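# Move six cart bottles into fridge and close door

## Task

Carry all six bottles from the cart into the refrigerator so each one stands upright, then close the refrigerator door fully, release the last object and back the robot away. The task fails if a glass bottle drops from any real height, if the door is swung open or closed violently, or if the robot tips over or is left leaning.

## Robot and tools

ROBOT. TidyBot++: a mobile base (0.54 m long, 0.50 m wide, 0.38 m tall) on four driven casters, carrying one seven-joint arm with a two-finger gripper. The shoulder sits 0.12 m ahead of the base centre and 0.68 m off the floor. Segments: upper arm 0.42 m, forearm 0.31 m, hand 0.31 m. The arm begins folded with the hand pointing down. base_camera is fixed on the base; wrist_camera looks along the hand. A loose object may occasionally get a brief shove from outside.

FRAMES. Base frame, in metres: origin on the floor below the base centre, x ahead, y to the left, z up. hand_pose and hand_target use it; the reported point lies midway between the finger pads, the hand's z axis runs along the fingers and the fingers close along its y axis. The odometry frame is the base frame as it stood when the scene began; base_odometry gives x, y in metres and heading in rad (positive to the left, -3.142 to 3.142) and counts wheel rotation only, so slip reads as travel. base_tilt is in degrees, forward and right positive.

move. All keys optional; a call with no action just reports state and pictures.
- base: an object with any of translate_m (forward positive, -2 to 2 m), strafe_m (left positive, -2 to 2 m), rotate_rad (counter-clockwise from above positive, -6.3 to 6.3 rad). These are offsets from where the base last reported itself, measured along its axes at that moment, not poses.
- joints: absolute targets by name, in rad. joint_1_rad any angle (whole arm about vertical; positive is clockwise from above, opposite to heading). joint_2_rad -2.249 to 2.249 (shoulder, 0 = upper arm vertical, positive leans forward). joint_3_rad any angle. joint_4_rad -2.579 to 2.579 (elbow, 0 straight, negative bends forward when joint_3 is 3.14). joint_5_rad any angle. joint_6_rad -2.099 to 2.099 (wrist). joint_7_rad any angle (hand roll; at 1.57 with hand down the fingers open left and right). gripper_pos 0 (open, about 85 mm gap) to 1 (closed); gap is roughly 85 x (1 - gripper_pos) mm. Any-angle joints take the short way round; for large turns send steps under half a turn.
- target: one list of seven numbers [x, y, z, qw, qx, qy, qz], an absolute hand pose in the base frame, metres then unit quaternion. With target, joints may contain gripper_pos only.
- speeds: per-action caps: translate_m and strafe_m 0.05 to 0.5 m/s, rotate_rad 0.1 to 1.57 rad/s. When translating and strafing together, give one speed under one key.
- cameras: list of base_camera, wrist_camera or all; [] for none. blocking: true (default) waits until everything rests; false returns in about 0.5 s while motion continues.
wait: seconds 0 to 10, commands nothing, returns state. stop: brakes all your running motions. zoom_image: camera plus region [x0, y0, x1, y1] in pixels of that camera's latest image, at most 504 x 504. finished_scene: scene = number of the current scene; irreversible.

RESULTS. The move line reads done or the worst status. base_status, joint_status, hand_status: done, moving, off_target (rested away from target, maybe still pushing), not_followed (targets withheld by a check; often with 'pose unreachable' or 'joint command not followed' and 'cause:'), contact_stop or time_out (an uncommanded stop; old target dropped). hand_status done means within 10 mm and 2 degrees; most hand moves end off_target within about 3 cm. To correct, add (wanted - hand_pose) to the last target's x, y, z; to keep a loaded hand still, resend hand_target, not hand_pose. motor_effort is percent of motor maximum with the last action's peak in brackets. Also: on_its_own, earlier move, pictures (image order), Motor temperatures, ARM HIT, torque_fault, MOTOR HOT, OVER-TEMPERATURE FAULT, limit_stop_at_motor_heat. A gripper closed on something reads off_target at the blocked position; done at 1 means empty.

CALL CHAINING. If a move or wait is refused, or an uncommanded stop or torque fault first appears, the later move, wait and finished_scene calls of that same reply are skipped.

PRACTICAL LIMITS. A hand pointing down reaches at most about 0.94 m high, only near the base. The arm neither slows for nor avoids obstacles and will keep pressing; nothing stops it hitting the base. Loads make the arm sag; do not command a joint to its current reading while holding. Joints stop short under friction; correct by adding (wanted - read) to each last command. Seven-joint configurations for a target are chosen by the controller, so the elbow can swing unexpectedly; poses low and close ahead of the base are risky.

AVOID. Dropping bottles: place them until the surface takes the weight before opening. Slamming the door: push or pull it slowly with low base speeds. Tipping: do not drive or turn while the arm is caught above about 0.6 m, avoid sideways swings with the arm stretched, and back off if base_tilt grows. Torque faults (sensor limits 104.5 N m for joints 1-4, 51.3 N m for 5-7) freeze the arm 10 s. Heat: holding loads or straining heats motors; at 75 °C the arm sags and stops for 30-60 s. Avoid gripping objects hard while they rest on something, and avoid violent swings or hits. Release and drive clear before finishing.

Each tool is called after "Emit:" as name([rows], argument=value, ...), one row to a line, values as JSON.

## Session

Emit:
move()

Scene clock: 0.00 s.
Motor temperatures (°C): [37 32 35 35 39 43 40]
base_odometry: x=+0.000 y=+0.000 heading=+0.000
base_tilt: forward=-0.2 right=+0.1
base_status: not commanded
joint_positions: joint_1_rad=-0.001 joint_2_rad=-0.332 joint_3_rad=+3.118 joint_4_rad=-2.530 joint_5_rad=+0.028 joint_6_rad=-0.882 joint_7_rad=+1.564 gripper_pos=+0.000
joint_status: not commanded
motor_effort: joint_1_rad=+0 joint_2_rad=-2 joint_3_rad=+1 joint_4_rad=+14 joint_5_rad=+0 joint_6_rad=+0 joint_7_rad=+0
hand_pose: x=+0.2554 y=-0.0030 z=+0.5844 quat_wxyz=(+0.015, +0.999, +0.017, +0.031) (m; base frame)
hand_target: x=+0.2566 y=-0.0030 z=+0.5851 quat_wxyz=(+0.015, +0.999, +0.017, +0.032) (m; base frame)
hand_status: not commanded
pictures: base_camera, wrist_camera

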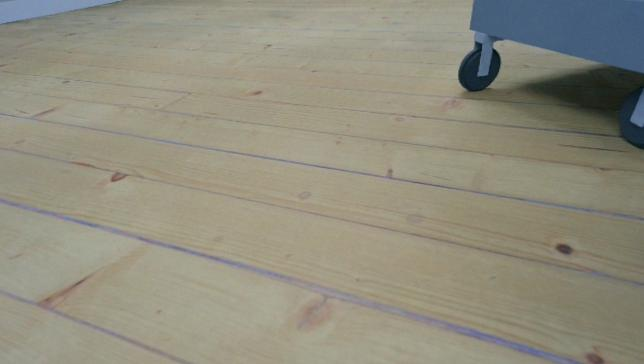

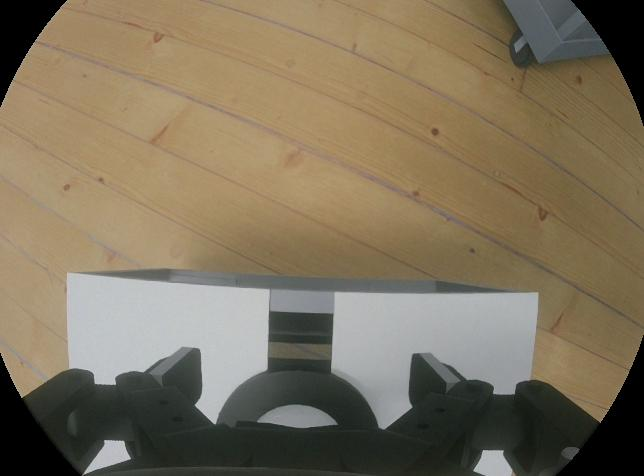

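Emit:
move(joints={"joint_6_rad": 0.4})

Emit:
move(base={"rotate_rad": -0.8})

Emit:
move(base={"rotate_rad": -0.8})

Emit:
move(base={"rotate_rad": 2.4})

Emit:
move(base={"rotate_rad": 0.8})

Scene clock: 9.40 s.
Motor temperatures (°C): [37 32 35 35 39 43 40]
move: done
base_odometry: x=+0.000 y=+0.000 heading=+0.000
base_tilt: forward=-0.2 right=+0.1
base_status: not commanded
joint_positions: joint_1_rad=-0.001 joint_2_rad=-0.332 joint_3_rad=+3.118 joint_4_rad=-2.531 joint_5_rad=+0.028 joint_6_rad=+0.339 joint_7_rad=+1.564 gripper_pos=+0.000
joint_status: all done
motor_effort: joint_1_rad=+0(1) joint_2_rad=-7(7) joint_3_rad=+1(2) joint_4_rad=+19(19) joint_5_rad=+0(1) joint_6_rad=+8(9) joint_7_rad=+1(1)
hand_pose: x=+0.5340 y=+0.0151 z=+0.8059 quat_wxyz=(-0.002, +0.801, +0.023, +0.598) (m; base frame)
hand_target: x=+0.5397 y=+0.0159 z=+0.8261 quat_wxyz=(-0.003, +0.782, +0.023, +0.623) (m; base frame)
hand_status: not commanded
pictures: base_camera, wrist_camera
camera_calibration:
wrist_camera: T_world_to_cam=[[0.0309885, -0.998569, 0.0435841, -0.0464908], [-0.250721, -0.0499767, -0.966769, 0.973029], [0.967563, 0.0190313, -0.251911, -0.183134], [0, 0, 0, 1]] pos_world=[0.422593, 0.00568977, 0.896586]

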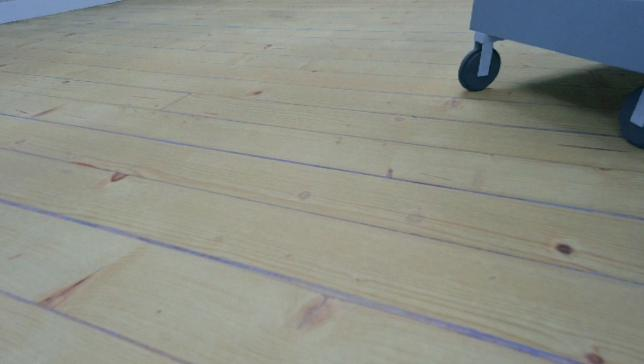

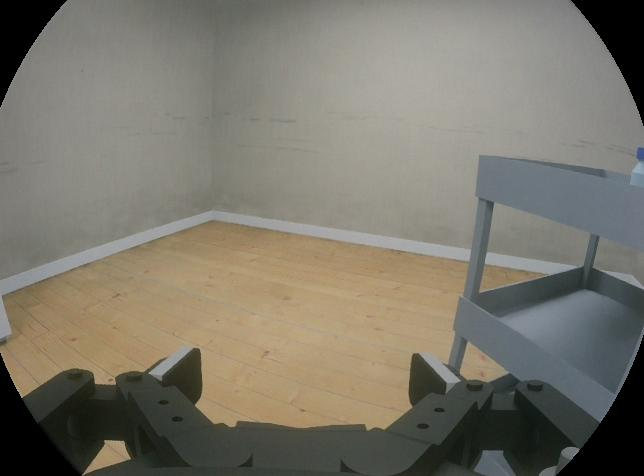

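Scene clock: 11.10 s.
Motor temperatures (°C): [37 32 35 35 39 43 40]
move: done
base_odometry: x=+0.000 y=+0.000 heading=-0.800
base_tilt: forward=-0.2 right=+0.1
base_status: done
joint_positions: joint_1_rad=-0.001 joint_2_rad=-0.332 joint_3_rad=+3.118 joint_4_rad=-2.531 joint_5_rad=+0.028 joint_6_rad=+0.339 joint_7_rad=+1.564 gripper_pos=+0.000
joint_status: not commanded
motor_effort: joint_1_rad=-1(2) joint_2_rad=-7(7) joint_3_rad=+1(2) joint_4_rad=+18(19) joint_5_rad=+0(1) joint_6_rad=+8(9) joint_7_rad=+0(1)
hand_pose: x=+0.5340 y=+0.0151 z=+0.8059 quat_wxyz=(-0.002, +0.801, +0.023, +0.598) (m; base frame)
hand_target: x=+0.5397 y=+0.0159 z=+0.8261 quat_wxyz=(-0.003, +0.782, +0.023, +0.623) (m; base frame)
hand_status: not commanded
pictures: base_camera, wrist_camera
camera_calibration:
wrist_camera: T_world_to_cam=[[0.0309885, -0.998569, 0.0435841, -0.0464908], [-0.250721, -0.0499767, -0.966769, 0.973029], [0.967563, 0.0190313, -0.251911, -0.183134], [0, 0, 0, 1]] pos_world=[0.422593, 0.00568977, 0.896586]

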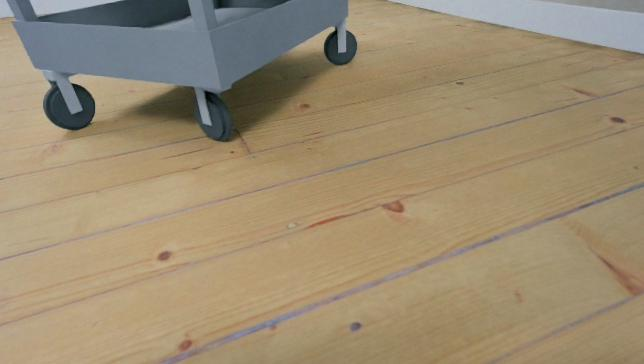

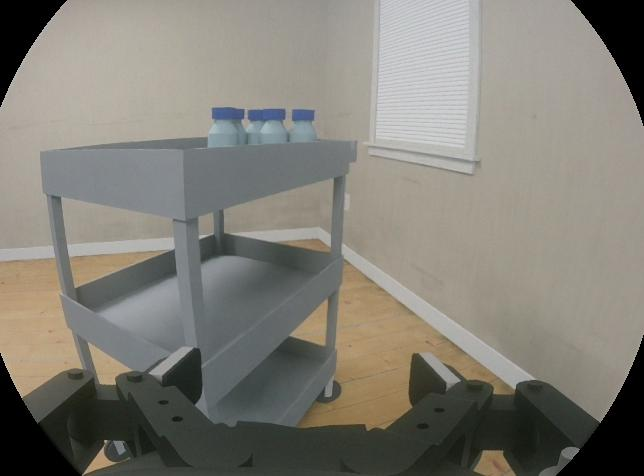

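Scene clock: 12.80 s.
Motor temperatures (°C): [37 32 35 35 39 43 40]
move: done
base_odometry: x=+0.000 y=+0.000 heading=-1.599
base_tilt: forward=-0.2 right=+0.0
base_status: done
joint_positions: joint_1_rad=-0.001 joint_2_rad=-0.332 joint_3_rad=+3.118 joint_4_rad=-2.531 joint_5_rad=+0.028 joint_6_rad=+0.339 joint_7_rad=+1.564 gripper_pos=+0.000
joint_status: not commanded
motor_effort: joint_1_rad=-1(2) joint_2_rad=-7(7) joint_3_rad=+1(3) joint_4_rad=+18(19) joint_5_rad=+0(1) joint_6_rad=+7(9) joint_7_rad=+0(1)
hand_pose: x=+0.5340 y=+0.0151 z=+0.8060 quat_wxyz=(-0.002, +0.801, +0.023, +0.598) (m; base frame)
hand_target: x=+0.5397 y=+0.0159 z=+0.8261 quat_wxyz=(-0.003, +0.782, +0.023, +0.623) (m; base frame)
hand_status: not commanded
pictures: base_camera, wrist_camera
camera_calibration:
wrist_camera: T_world_to_cam=[[0.0309584, -0.99857, 0.0435835, -0.0464866], [-0.250663, -0.0499674, -0.966784, 0.973029], [0.967579, 0.0190053, -0.251852, -0.183191], [0, 0, 0, 1]] pos_world=[0.422593, 0.00568119, 0.896598]

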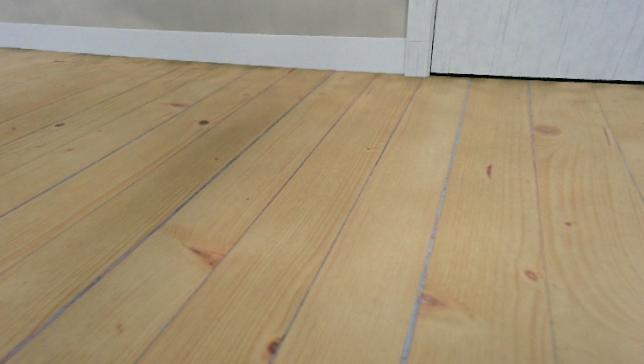

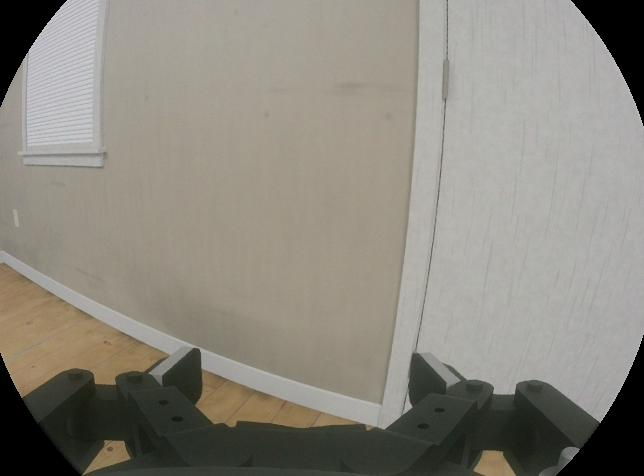

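Scene clock: 15.80 s.
Motor temperatures (°C): [37 32 35 35 39 43 40]
move: done
base_odometry: x=+0.000 y=+0.000 heading=+0.800
base_tilt: forward=-0.2 right=+0.1
base_status: done
joint_positions: joint_1_rad=-0.001 joint_2_rad=-0.332 joint_3_rad=+3.118 joint_4_rad=-2.531 joint_5_rad=+0.028 joint_6_rad=+0.339 joint_7_rad=+1.564 gripper_pos=+0.000
joint_status: not commanded
motor_effort: joint_1_rad=+0(2) joint_2_rad=-7(8) joint_3_rad=+1(3) joint_4_rad=+18(19) joint_5_rad=+0(2) joint_6_rad=+8(9) joint_7_rad=+1(1)
hand_pose: x=+0.5340 y=+0.0151 z=+0.8060 quat_wxyz=(-0.002, +0.801, +0.023, +0.598) (m; base frame)
hand_target: x=+0.5397 y=+0.0159 z=+0.8261 quat_wxyz=(-0.003, +0.782, +0.023, +0.623) (m; base frame)
hand_status: not commanded
pictures: base_camera, wrist_camera
camera_calibration:
wrist_camera: T_world_to_cam=[[0.0308973, -0.998572, 0.0435818, -0.0464775], [-0.25049, -0.049947, -0.96683, 0.973028], [0.967626, 0.0189557, -0.251675, -0.18336], [0, 0, 0, 1]] pos_world=[0.422593, 0.00566439, 0.896632]

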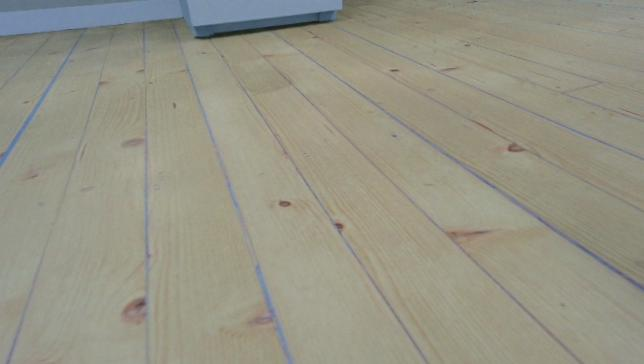

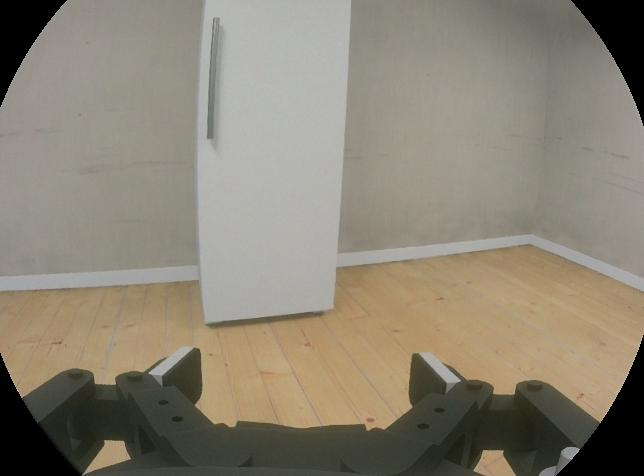

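Scene clock: 17.50 s.
Motor temperatures (°C): [37 32 35 35 39 43 40]
move: done
base_odometry: x=+0.000 y=+0.000 heading=+1.600
base_tilt: forward=-0.2 right=+0.1
base_status: done
joint_positions: joint_1_rad=-0.001 joint_2_rad=-0.332 joint_3_rad=+3.118 joint_4_rad=-2.531 joint_5_rad=+0.028 joint_6_rad=+0.339 joint_7_rad=+1.564 gripper_pos=+0.000
joint_status: not commanded
motor_effort: joint_1_rad=+0(2) joint_2_rad=-7(7) joint_3_rad=+2(3) joint_4_rad=+19(19) joint_5_rad=+0(1) joint_6_rad=+8(9) joint_7_rad=+0(1)
hand_pose: x=+0.5340 y=+0.0151 z=+0.8060 quat_wxyz=(-0.002, +0.801, +0.023, +0.598) (m; base frame)
hand_target: x=+0.5397 y=+0.0159 z=+0.8261 quat_wxyz=(-0.003, +0.782, +0.023, +0.623) (m; base frame)
hand_status: not commanded
pictures: base_camera, wrist_camera
camera_calibration:
wrist_camera: T_world_to_cam=[[0.0309267, -0.998571, 0.0435818, -0.046481], [-0.250488, -0.0499543, -0.96683, 0.973028], [0.967626, 0.0189841, -0.251675, -0.18336], [0, 0, 0, 1]] pos_world=[0.422593, 0.00567331, 0.896632]

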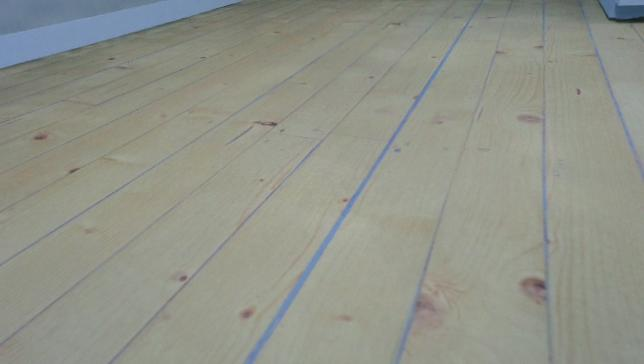

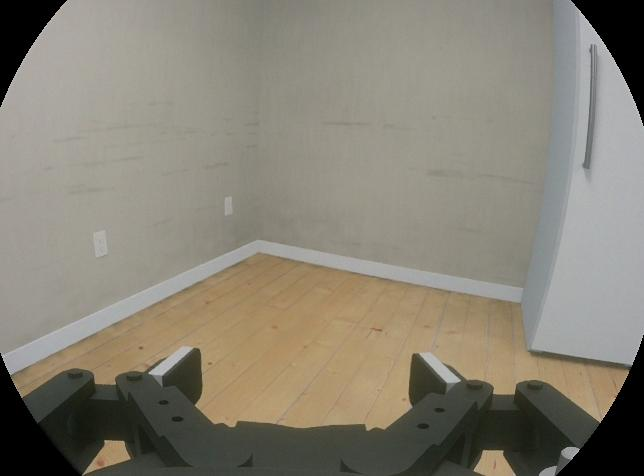

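Emit:
move(base={"translate_m": 0.669, "strafe_m": -0.427, "rotate_rad": -0.54}, joints={"joint_6_rad": 0.63})

Scene clock: 43.87 s.
Motor temperatures (°C): [37 32 35 35 39 43 40]
move: done
base_odometry: x=+0.407 y=+0.681 heading=+1.060
base_tilt: forward=-0.1 right=+0.1
base_status: done
joint_positions: joint_1_rad=-0.001 joint_2_rad=-0.330 joint_3_rad=+3.118 joint_4_rad=-2.531 joint_5_rad=+0.028 joint_6_rad=+0.586 joint_7_rad=+1.564 gripper_pos=+0.000
joint_status: all done
motor_effort: joint_1_rad=-1(2) joint_2_rad=-7(10) joint_3_rad=+1(4) joint_4_rad=+19(21) joint_5_rad=-1(2) joint_6_rad=+8(10) joint_7_rad=+0(1)
hand_pose: x=+0.5469 y=+0.0179 z=+0.8804 quat_wxyz=(-0.005, +0.722, +0.023, +0.691) (m; base frame)
hand_target: x=+0.5475 y=+0.0184 z=+0.8971 quat_wxyz=(-0.006, +0.705, +0.023, +0.709) (m; base frame)
hand_status: not commanded
pictures: base_camera, wrist_camera
camera_calibration:
wrist_camera: T_world_to_cam=[[0.0282345, -0.998765, 0.0408708, -0.0434081], [-0.00905944, -0.0411411, -0.999112, 0.944585], [0.99956, 0.0278391, -0.0102099, -0.407333], [0, 0, 0, 1]] pos_world=[0.416937, 0.00684654, 0.941362]

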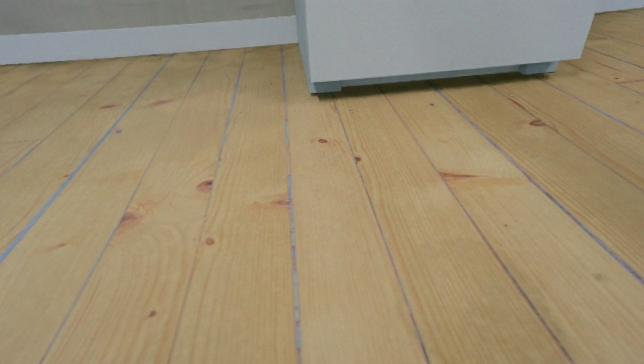

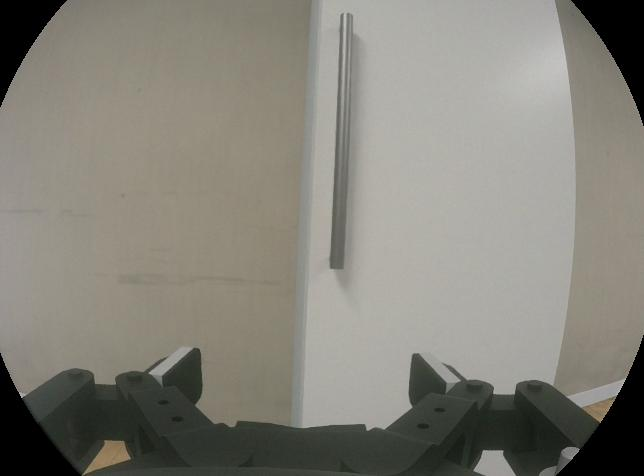

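Emit:
move(base={"strafe_m": -0.085, "rotate_rad": 0.065}, target=[0.6, 0.0, 1.02, 0, 0.7071, 0, 0.7071])

Scene clock: 63.37 s.
Motor temperatures (°C): [37 32 35 35 39 43 40]
move: off_target
base_odometry: x=+0.482 y=+0.640 heading=+1.125
base_tilt: forward=-0.2 right=+0.1
base_status: done
joint_positions: joint_1_rad=-0.001 joint_2_rad=-0.330 joint_3_rad=+3.126 joint_4_rad=-2.123 joint_5_rad=+0.028 joint_6_rad=+0.265 joint_7_rad=+1.564 gripper_pos=+0.000
joint_status: not commanded
motor_effort: joint_1_rad=-1(1) joint_2_rad=-10(10) joint_3_rad=+2(3) joint_4_rad=+22(22) joint_5_rad=+0(1) joint_6_rad=+7(9) joint_7_rad=+1(1)
hand_pose: x=+0.5998 y=+0.0129 z=+1.0240 quat_wxyz=(+0.001, +0.691, +0.017, +0.722) (m; base frame)
hand_target: x=+0.6000 y=+0.0000 z=+1.0200 quat_wxyz=(+0.000, +0.707, +0.000, +0.707) (m; base frame)
hand_status: off_target (0.014 m and 3.2 deg from the pose sent, 0.150 m and 3.7 deg at the start)
pictures: base_camera, wrist_camera
camera_calibration:
wrist_camera: T_world_to_cam=[[0.00896588, -0.999101, 0.0414399, -0.0447944], [0.0782928, -0.040613, -0.996103, 1.03279], [0.99689, 0.0121754, 0.0778583, -0.547034], [0, 0, 0, 1]] pos_world=[0.464874, 0.00385082, 1.07321]

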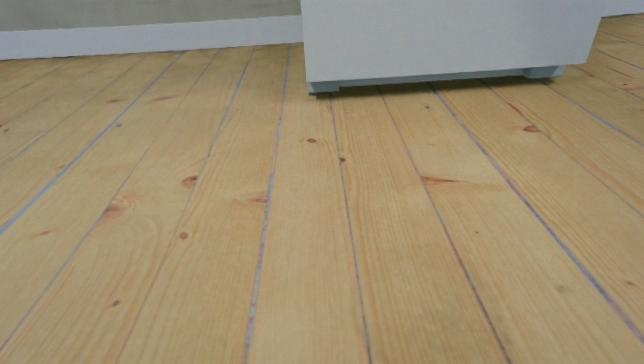

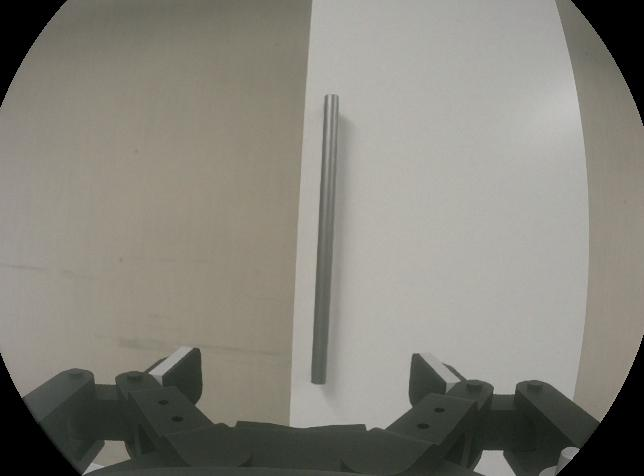

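Emit:
move(base={"strafe_m": -0.01, "translate_m": 0.36})

Scene clock: 73.57 s.
Motor temperatures (°C): [37 32 35 35 39 43 40]
move: done
base_odometry: x=+0.646 y=+0.961 heading=+1.125
base_tilt: forward=-0.2 right=+0.1
base_status: done
joint_positions: joint_1_rad=-0.001 joint_2_rad=-0.331 joint_3_rad=+3.127 joint_4_rad=-2.121 joint_5_rad=+0.028 joint_6_rad=+0.261 joint_7_rad=+1.564 gripper_pos=+0.000
joint_status: not commanded
motor_effort: joint_1_rad=-1(1) joint_2_rad=-10(14) joint_3_rad=+1(2) joint_4_rad=+22(23) joint_5_rad=+0(1) joint_6_rad=+8(10) joint_7_rad=+1(1)
hand_pose: x=+0.5999 y=+0.0128 z=+1.0237 quat_wxyz=(+0.001, +0.692, +0.017, +0.721) (m; base frame)
hand_target: x=+0.6000 y=+0.0000 z=+1.0200 quat_wxyz=(+0.000, +0.707, +0.000, +0.707) (m; base frame)
hand_status: not commanded
pictures: base_camera, wrist_camera
camera_calibration:
wrist_camera: T_world_to_cam=[[0.00880042, -0.999102, 0.0414395, -0.0448036], [0.0757037, -0.0406565, -0.996301, 1.03426], [0.997092, 0.011905, 0.0752779, -0.544578], [0, 0, 0, 1]] pos_world=[0.465091, 0.00376896, 1.07328]

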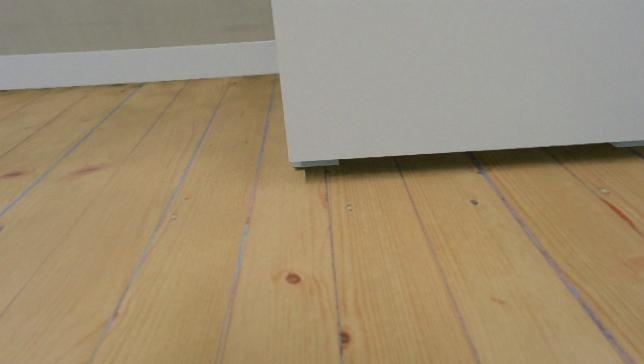

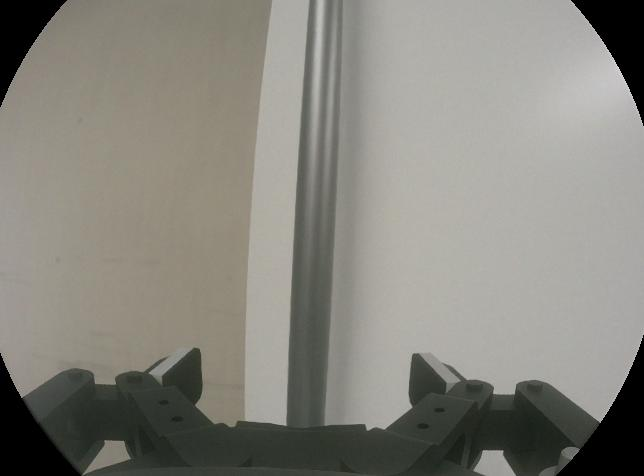

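Emit:
move(base={"translate_m": 0.125}, speeds={"translate_m": 0.1})

Scene clock: 81.70 s.
Motor temperatures (°C): [37 32 35 35 39 43 40]
move: done
base_odometry: x=+0.700 y=+1.073 heading=+1.125
base_tilt: forward=-0.2 right=+0.1
base_status: done
joint_positions: joint_1_rad=-0.002 joint_2_rad=-0.353 joint_3_rad=+3.127 joint_4_rad=-2.126 joint_5_rad=+0.028 joint_6_rad=+0.248 joint_7_rad=+1.564 gripper_pos=+0.000
joint_status: not commanded
motor_effort: joint_1_rad=+0(1) joint_2_rad=-5(11) joint_3_rad=+2(3) joint_4_rad=+25(31) joint_5_rad=-1(1) joint_6_rad=+10(12) joint_7_rad=+1(1)
hand_pose: x=+0.5921 y=+0.0126 z=+1.0280 quat_wxyz=(+0.001, +0.690, +0.017, +0.723) (m; base frame)
hand_target: x=+0.6000 y=+0.0000 z=+1.0200 quat_wxyz=(+0.000, +0.707, +0.000, +0.707) (m; base frame)
hand_status: not commanded
pictures: base_camera, wrist_camera
camera_calibration:
wrist_camera: T_world_to_cam=[[0.00807457, -0.999096, 0.0417391, -0.0449841], [0.0816452, -0.0409424, -0.99582, 1.03514], [0.996629, 0.0114486, 0.0812408, -0.542921], [0, 0, 0, 1]] pos_world=[0.45694, 0.00365359, 1.0768]

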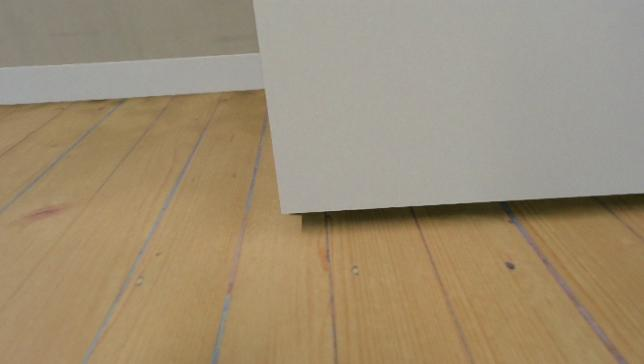

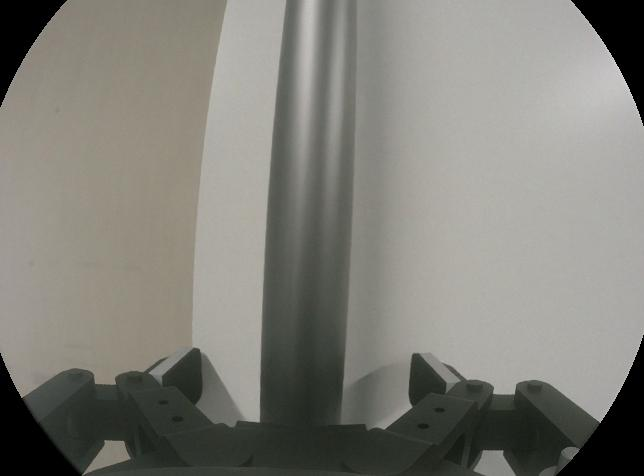

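Emit:
move(base={"translate_m": -0.02}, speeds={"translate_m": 0.1})

Emit:
move(joints={"gripper_pos": 0.7})

Scene clock: 85.03 s.
Motor temperatures (°C): [37 32 35 35 39 43 40]
move: done
base_odometry: x=+0.691 y=+1.055 heading=+1.125
base_tilt: forward=-0.2 right=+0.1
base_status: done
joint_positions: joint_1_rad=-0.002 joint_2_rad=-0.344 joint_3_rad=+3.127 joint_4_rad=-2.117 joint_5_rad=+0.028 joint_6_rad=+0.248 joint_7_rad=+1.564 gripper_pos=+0.000
joint_status: not commanded
motor_effort: joint_1_rad=+0(1) joint_2_rad=-9(13) joint_3_rad=+1(2) joint_4_rad=+22(24) joint_5_rad=+0(1) joint_6_rad=+8(10) joint_7_rad=+1(1)
hand_pose: x=+0.5956 y=+0.0125 z=+1.0287 quat_wxyz=(+0.001, +0.691, +0.017, +0.723) (m; base frame)
hand_target: x=+0.6000 y=+0.0000 z=+1.0200 quat_wxyz=(+0.000, +0.707, +0.000, +0.707) (m; base frame)
hand_status: not commanded
pictures: base_camera, wrist_camera
camera_calibration:
wrist_camera: T_world_to_cam=[[0.00798627, -0.999104, 0.0415667, -0.0448788], [0.0803613, -0.0407923, -0.995931, 1.0364], [0.996734, 0.0112941, 0.0799635, -0.545253], [0, 0, 0, 1]] pos_world=[0.460544, 0.00359688, 1.07765]

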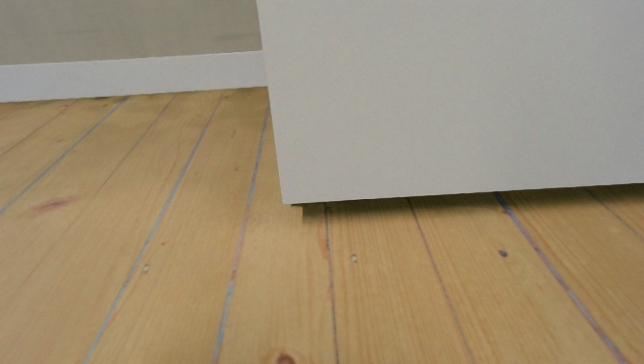

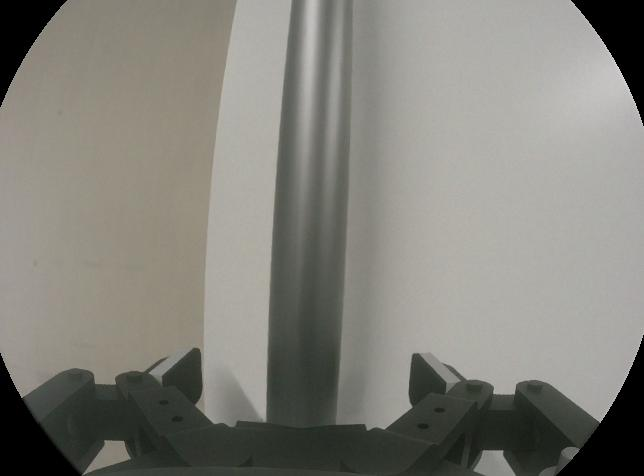

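Scene clock: 85.97 s.
Motor temperatures (°C): [37 32 35 35 39 43 40]
move: done
base_odometry: x=+0.691 y=+1.055 heading=+1.125
base_tilt: forward=-0.2 right=+0.1
base_status: not commanded
joint_positions: joint_1_rad=-0.002 joint_2_rad=-0.344 joint_3_rad=+3.127 joint_4_rad=-2.117 joint_5_rad=+0.028 joint_6_rad=+0.248 joint_7_rad=+1.564 gripper_pos=+0.700
joint_status: all done
motor_effort: joint_1_rad=-1(1) joint_2_rad=-10(10) joint_3_rad=+1(2) joint_4_rad=+22(22) joint_5_rad=-1(1) joint_6_rad=+8(9) joint_7_rad=+0(1)
hand_pose: x=+0.5956 y=+0.0125 z=+1.0287 quat_wxyz=(+0.001, +0.691, +0.017, +0.723) (m; base frame)
hand_target: x=+0.6000 y=+0.0000 z=+1.0200 quat_wxyz=(+0.000, +0.707, +0.000, +0.707) (m; base frame)
hand_status: not commanded
pictures: base_camera, wrist_camera
camera_calibration:
wrist_camera: T_world_to_cam=[[0.00798627, -0.999104, 0.0415667, -0.0448788], [0.0803613, -0.0407923, -0.995931, 1.0364], [0.996734, 0.0112941, 0.0799635, -0.545253], [0, 0, 0, 1]] pos_world=[0.460544, 0.00359688, 1.07765]

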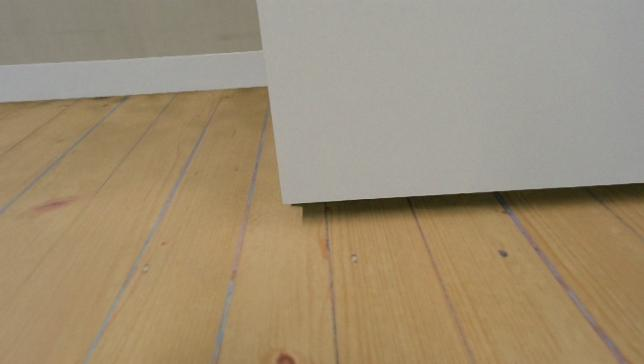

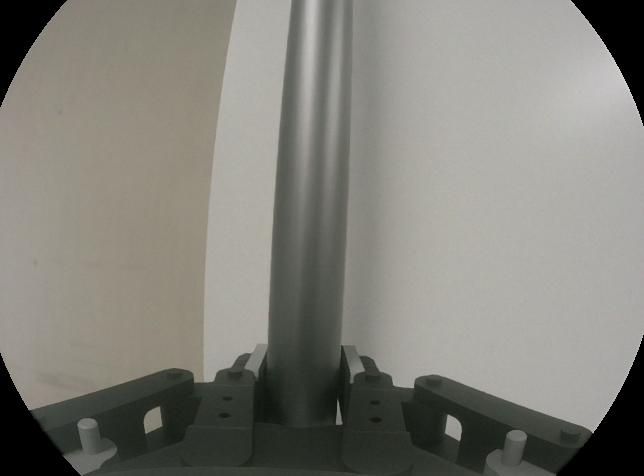

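Emit:
move(joints={"gripper_pos": 0.76}, cameras=[])

Emit:
move(base={"translate_m": -0.076, "strafe_m": -0.108, "rotate_rad": 0.15}, speeds={"translate_m": 0.1, "rotate_rad": 0.12})

Scene clock: 101.50 s.
Motor temperatures (°C): [37 32 35 36 39 43 40]
move: done
base_odometry: x=+0.691 y=+1.055 heading=+1.125
base_tilt: forward=-0.1 right=+0.1
base_status: not commanded
joint_positions: joint_1_rad=-0.005 joint_2_rad=-0.345 joint_3_rad=+3.128 joint_4_rad=-2.117 joint_5_rad=+0.028 joint_6_rad=+0.247 joint_7_rad=+1.564 gripper_pos=+0.742
joint_status: all done
motor_effort: joint_1_rad=+0(3) joint_2_rad=-8(9) joint_3_rad=+0(5) joint_4_rad=+23(25) joint_5_rad=+2(2) joint_6_rad=+9(10) joint_7_rad=+2(3)
hand_pose: x=+0.5954 y=+0.0134 z=+1.0287 quat_wxyz=(+0.000, +0.691, +0.017, +0.723) (m; base frame)
hand_target: x=+0.6000 y=+0.0000 z=+1.0200 quat_wxyz=(+0.000, +0.707, +0.000, +0.707) (m; base frame)
hand_status: not commanded
pictures: none
No camera images: "cameras" was empty.

Scene clock: 103.37 s.
Motor temperatures (°C): [37 32 35 36 39 43 40]
move: done
base_odometry: x=+0.756 y=+0.940 heading=+1.275
base_tilt: forward=-0.2 right=+0.1
base_status: done
joint_positions: joint_1_rad=-0.017 joint_2_rad=-0.307 joint_3_rad=+3.139 joint_4_rad=-2.087 joint_5_rad=+0.028 joint_6_rad=+0.246 joint_7_rad=+1.564 gripper_pos=+0.742
joint_status: not commanded
motor_effort: joint_1_rad=+2(6) joint_2_rad=-15(27) joint_3_rad=+3(7) joint_4_rad=+21(23) joint_5_rad=+0(3) joint_6_rad=+8(9) joint_7_rad=+2(3)
hand_pose: x=+0.6104 y=+0.0133 z=+1.0290 quat_wxyz=(-0.002, +0.694, +0.017, +0.720) (m; base frame)
hand_target: x=+0.6000 y=+0.0000 z=+1.0200 quat_wxyz=(+0.000, +0.707, +0.000, +0.707) (m; base frame)
hand_status: not commanded
pictures: base_camera, wrist_camera
camera_calibration:
wrist_camera: T_world_to_cam=[[0.0123032, -0.999235, 0.0371221, -0.0422824], [0.0717681, -0.0361467, -0.996766, 1.04161], [0.997345, 0.0149276, 0.0712685, -0.551459], [0, 0, 0, 1]] pos_world=[0.475761, 0.00363256, 1.07911]

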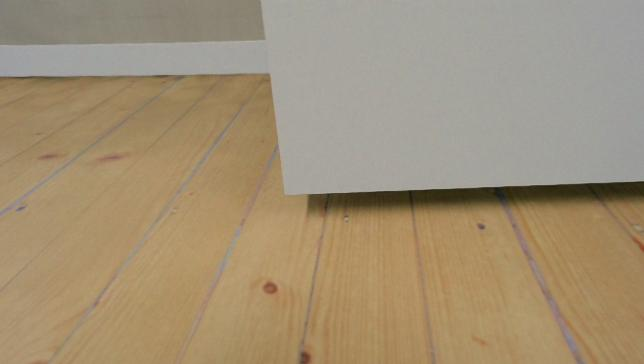

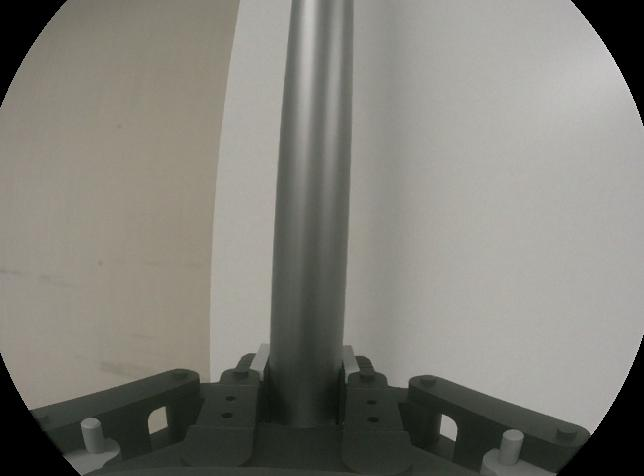

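Emit:
move(base={"translate_m": -0.135, "strafe_m": -0.226, "rotate_rad": 0.3}, speeds={"translate_m": 0.15, "rotate_rad": 0.17}, cameras=["wrist_camera"])

Emit:
move(base={"translate_m": -0.135, "strafe_m": -0.226, "rotate_rad": 0.3}, speeds={"translate_m": 0.15, "rotate_rad": 0.17})

Scene clock: 123.83 s.
Motor temperatures (°C): [37 32 35 36 39 43 40]
move: done
base_odometry: x=+0.933 y=+0.745 heading=+1.576
base_tilt: forward=-0.2 right=+0.0
base_status: done
joint_positions: joint_1_rad=-0.021 joint_2_rad=-0.311 joint_3_rad=+3.139 joint_4_rad=-2.090 joint_5_rad=+0.026 joint_6_rad=+0.246 joint_7_rad=+1.564 gripper_pos=+0.742
joint_status: not commanded
motor_effort: joint_1_rad=-2(8) joint_2_rad=-15(21) joint_3_rad=+0(10) joint_4_rad=+21(23) joint_5_rad=+1(2) joint_6_rad=+7(10) joint_7_rad=+1(2)
hand_pose: x=+0.6088 y=+0.0150 z=+1.0287 quat_wxyz=(-0.004, +0.694, +0.017, +0.720) (m; base frame)
hand_target: x=+0.6000 y=+0.0000 z=+1.0200 quat_wxyz=(+0.000, +0.707, +0.000, +0.707) (m; base frame)
hand_status: not commanded
pictures: wrist_camera
camera_calibration:
wrist_camera: T_world_to_cam=[[0.0158211, -0.99926, 0.0350562, -0.0405752], [0.0720509, -0.0338301, -0.996827, 1.04129], [0.997275, 0.0182967, 0.0714623, -0.550051], [0, 0, 0, 1]] pos_world=[0.474169, 0.00474572, 1.07871]

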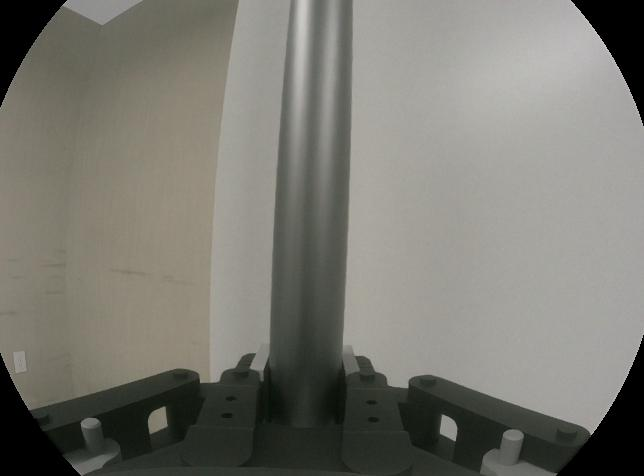

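Scene clock: 126.20 s.
Motor temperatures (°C): [37 32 35 36 39 43 40]
move: done
base_odometry: x=+1.160 y=+0.611 heading=+1.876
base_tilt: forward=-0.1 right=+0.1
base_status: done
joint_positions: joint_1_rad=-0.023 joint_2_rad=-0.312 joint_3_rad=+3.138 joint_4_rad=-2.093 joint_5_rad=+0.026 joint_6_rad=+0.246 joint_7_rad=+1.564 gripper_pos=+0.742
joint_status: not commanded
motor_effort: joint_1_rad=+2(7) joint_2_rad=-15(21) joint_3_rad=+4(9) joint_4_rad=+22(23) joint_5_rad=-1(2) joint_6_rad=+8(10) joint_7_rad=+1(2)
hand_pose: x=+0.6081 y=+0.0163 z=+1.0277 quat_wxyz=(-0.004, +0.694, +0.018, +0.719) (m; base frame)
hand_target: x=+0.6000 y=+0.0000 z=+1.0200 quat_wxyz=(+0.000, +0.707, +0.000, +0.707) (m; base frame)
hand_status: not commanded
pictures: base_camera, wrist_camera
camera_calibration:
wrist_camera: T_world_to_cam=[[0.0182766, -0.999205, 0.0354308, -0.0411199], [0.0707013, -0.0340565, -0.996916, 1.04127], [0.99733, 0.0207252, 0.0700227, -0.547978], [0, 0, 0, 1]] pos_world=[0.473648, 0.0057318, 1.07789]

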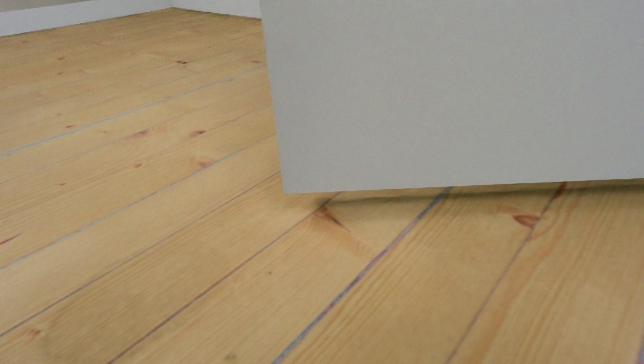

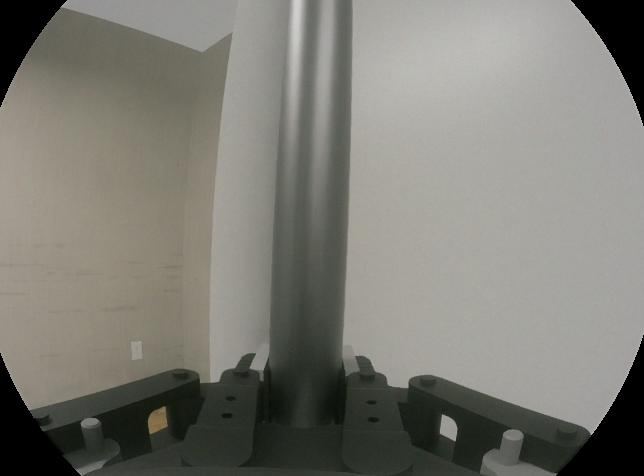

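Emit:
move(base={"translate_m": -0.151, "strafe_m": -0.267, "rotate_rad": 0.35}, speeds={"translate_m": 0.15, "rotate_rad": 0.17}, cameras=["wrist_camera"])

Emit:
move(base={"translate_m": -0.151, "strafe_m": -0.267, "rotate_rad": 0.35}, speeds={"translate_m": 0.15, "rotate_rad": 0.17})

Emit:
move(base={"translate_m": -0.135, "strafe_m": -0.226, "rotate_rad": 0.3}, speeds={"translate_m": 0.15, "rotate_rad": 0.17})

Scene clock: 142.80 s.
Motor temperatures (°C): [37 32 35 36 39 43 40]
move: done
base_odometry: x=+1.460 y=+0.547 heading=+2.227
base_tilt: forward=-0.2 right=+0.1
base_status: done
joint_positions: joint_1_rad=-0.024 joint_2_rad=-0.315 joint_3_rad=+3.138 joint_4_rad=-2.099 joint_5_rad=+0.026 joint_6_rad=+0.246 joint_7_rad=+1.564 gripper_pos=+0.742
joint_status: not commanded
motor_effort: joint_1_rad=+2(6) joint_2_rad=-15(20) joint_3_rad=+3(9) joint_4_rad=+22(24) joint_5_rad=+0(2) joint_6_rad=+9(11) joint_7_rad=+1(2)
hand_pose: x=+0.6066 y=+0.0173 z=+1.0256 quat_wxyz=(-0.005, +0.695, +0.019, +0.719) (m; base frame)
hand_target: x=+0.6000 y=+0.0000 z=+1.0200 quat_wxyz=(+0.000, +0.707, +0.000, +0.707) (m; base frame)
hand_status: not commanded
pictures: wrist_camera
camera_calibration:
wrist_camera: T_world_to_cam=[[0.0202338, -0.999158, 0.0356807, -0.0415152], [0.0681595, -0.0342264, -0.997087, 1.04111], [0.997469, 0.0226068, 0.0674096, -0.543755], [0, 0, 0, 1]] pos_world=[0.472257, 0.00644584, 1.07621]

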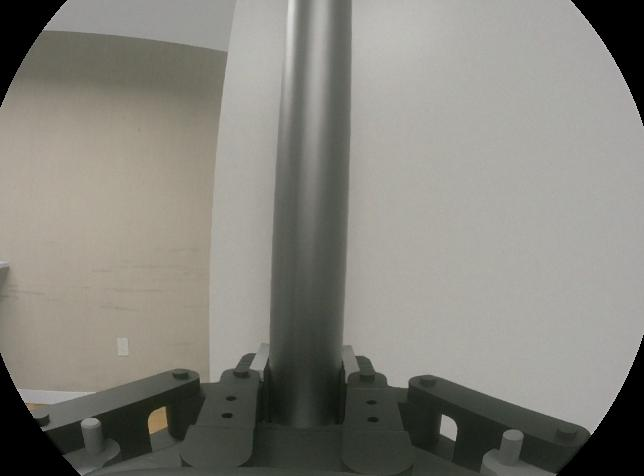

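Scene clock: 145.50 s.
Motor temperatures (°C): [37 32 35 36 39 43 40]
move: done
base_odometry: x=+1.764 y=+0.591 heading=+2.578
base_tilt: forward=-0.2 right=+0.1
base_status: done
joint_positions: joint_1_rad=-0.023 joint_2_rad=-0.324 joint_3_rad=+3.138 joint_4_rad=-2.109 joint_5_rad=+0.026 joint_6_rad=+0.244 joint_7_rad=+1.564 gripper_pos=+0.742
joint_status: not commanded
motor_effort: joint_1_rad=+2(7) joint_2_rad=-13(18) joint_3_rad=+3(9) joint_4_rad=+24(26) joint_5_rad=-1(2) joint_6_rad=+11(12) joint_7_rad=+1(2)
hand_pose: x=+0.6032 y=+0.0167 z=+1.0230 quat_wxyz=(-0.005, +0.696, +0.018, +0.718) (m; base frame)
hand_target: x=+0.6000 y=+0.0000 z=+1.0200 quat_wxyz=(+0.000, +0.707, +0.000, +0.707) (m; base frame)
hand_status: not commanded
pictures: base_camera, wrist_camera
camera_calibration:
wrist_camera: T_world_to_cam=[[0.0193536, -0.999177, 0.0356444, -0.0413541], [0.0650986, -0.0343161, -0.997289, 1.04075], [0.997691, 0.0216215, 0.0643809, -0.537213], [0, 0, 0, 1]] pos_world=[0.469021, 0.00600991, 1.07399]

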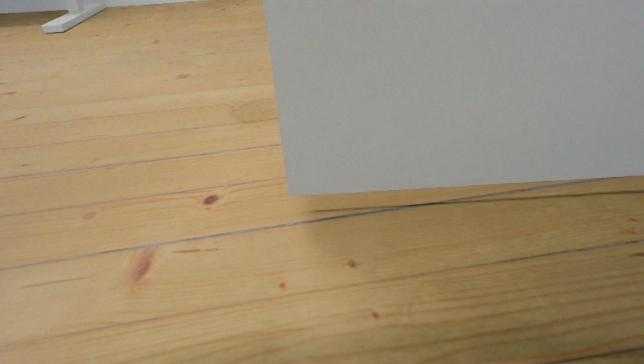

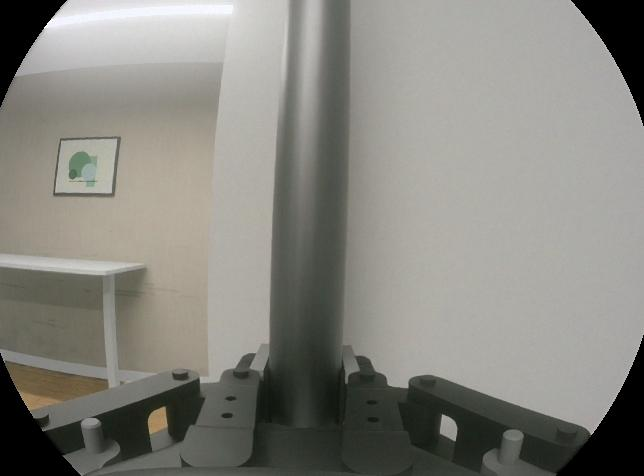

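Scene clock: 147.90 s.
Motor temperatures (°C): [37 32 35 36 39 43 40]
move: done
base_odometry: x=+1.999 y=+0.710 heading=+2.878
base_tilt: forward=-0.2 right=+0.0
base_status: done
joint_positions: joint_1_rad=-0.022 joint_2_rad=-0.329 joint_3_rad=+3.138 joint_4_rad=-2.115 joint_5_rad=+0.026 joint_6_rad=+0.241 joint_7_rad=+1.564 gripper_pos=+0.742
joint_status: not commanded
motor_effort: joint_1_rad=+1(6) joint_2_rad=-12(16) joint_3_rad=+3(8) joint_4_rad=+25(27) joint_5_rad=-1(3) joint_6_rad=+10(13) joint_7_rad=+1(1)
hand_pose: x=+0.6011 y=+0.0159 z=+1.0206 quat_wxyz=(-0.004, +0.698, +0.018, +0.716) (m; base frame)
hand_target: x=+0.6000 y=+0.0000 z=+1.0200 quat_wxyz=(+0.000, +0.707, +0.000, +0.707) (m; base frame)
hand_status: not commanded
pictures: base_camera, wrist_camera
camera_calibration:
wrist_camera: T_world_to_cam=[[0.018071, -0.999207, 0.0354918, -0.0411091], [0.0603738, -0.0343423, -0.997585, 1.04157], [0.998012, 0.0201702, 0.0597053, -0.530356], [0, 0, 0, 1]] pos_world=[0.467162, 0.00539076, 1.07218]

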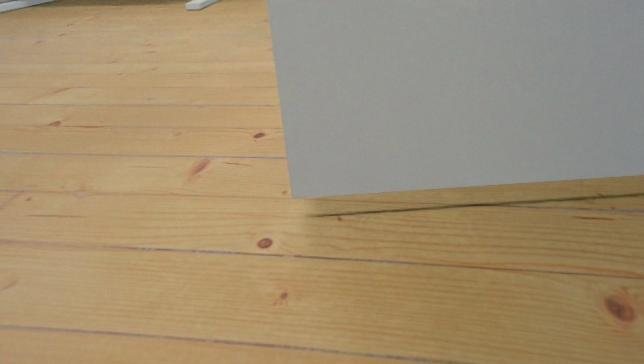

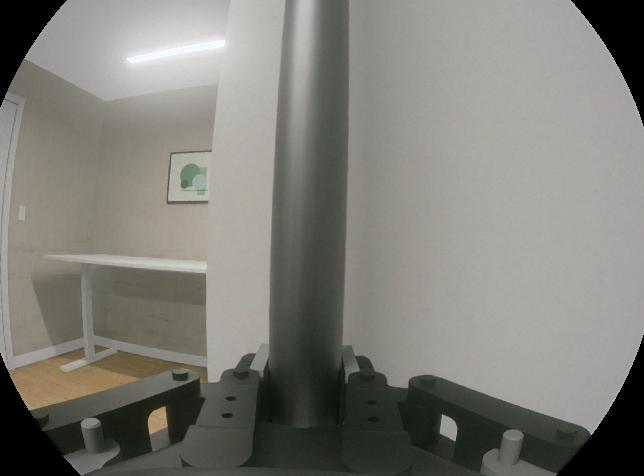

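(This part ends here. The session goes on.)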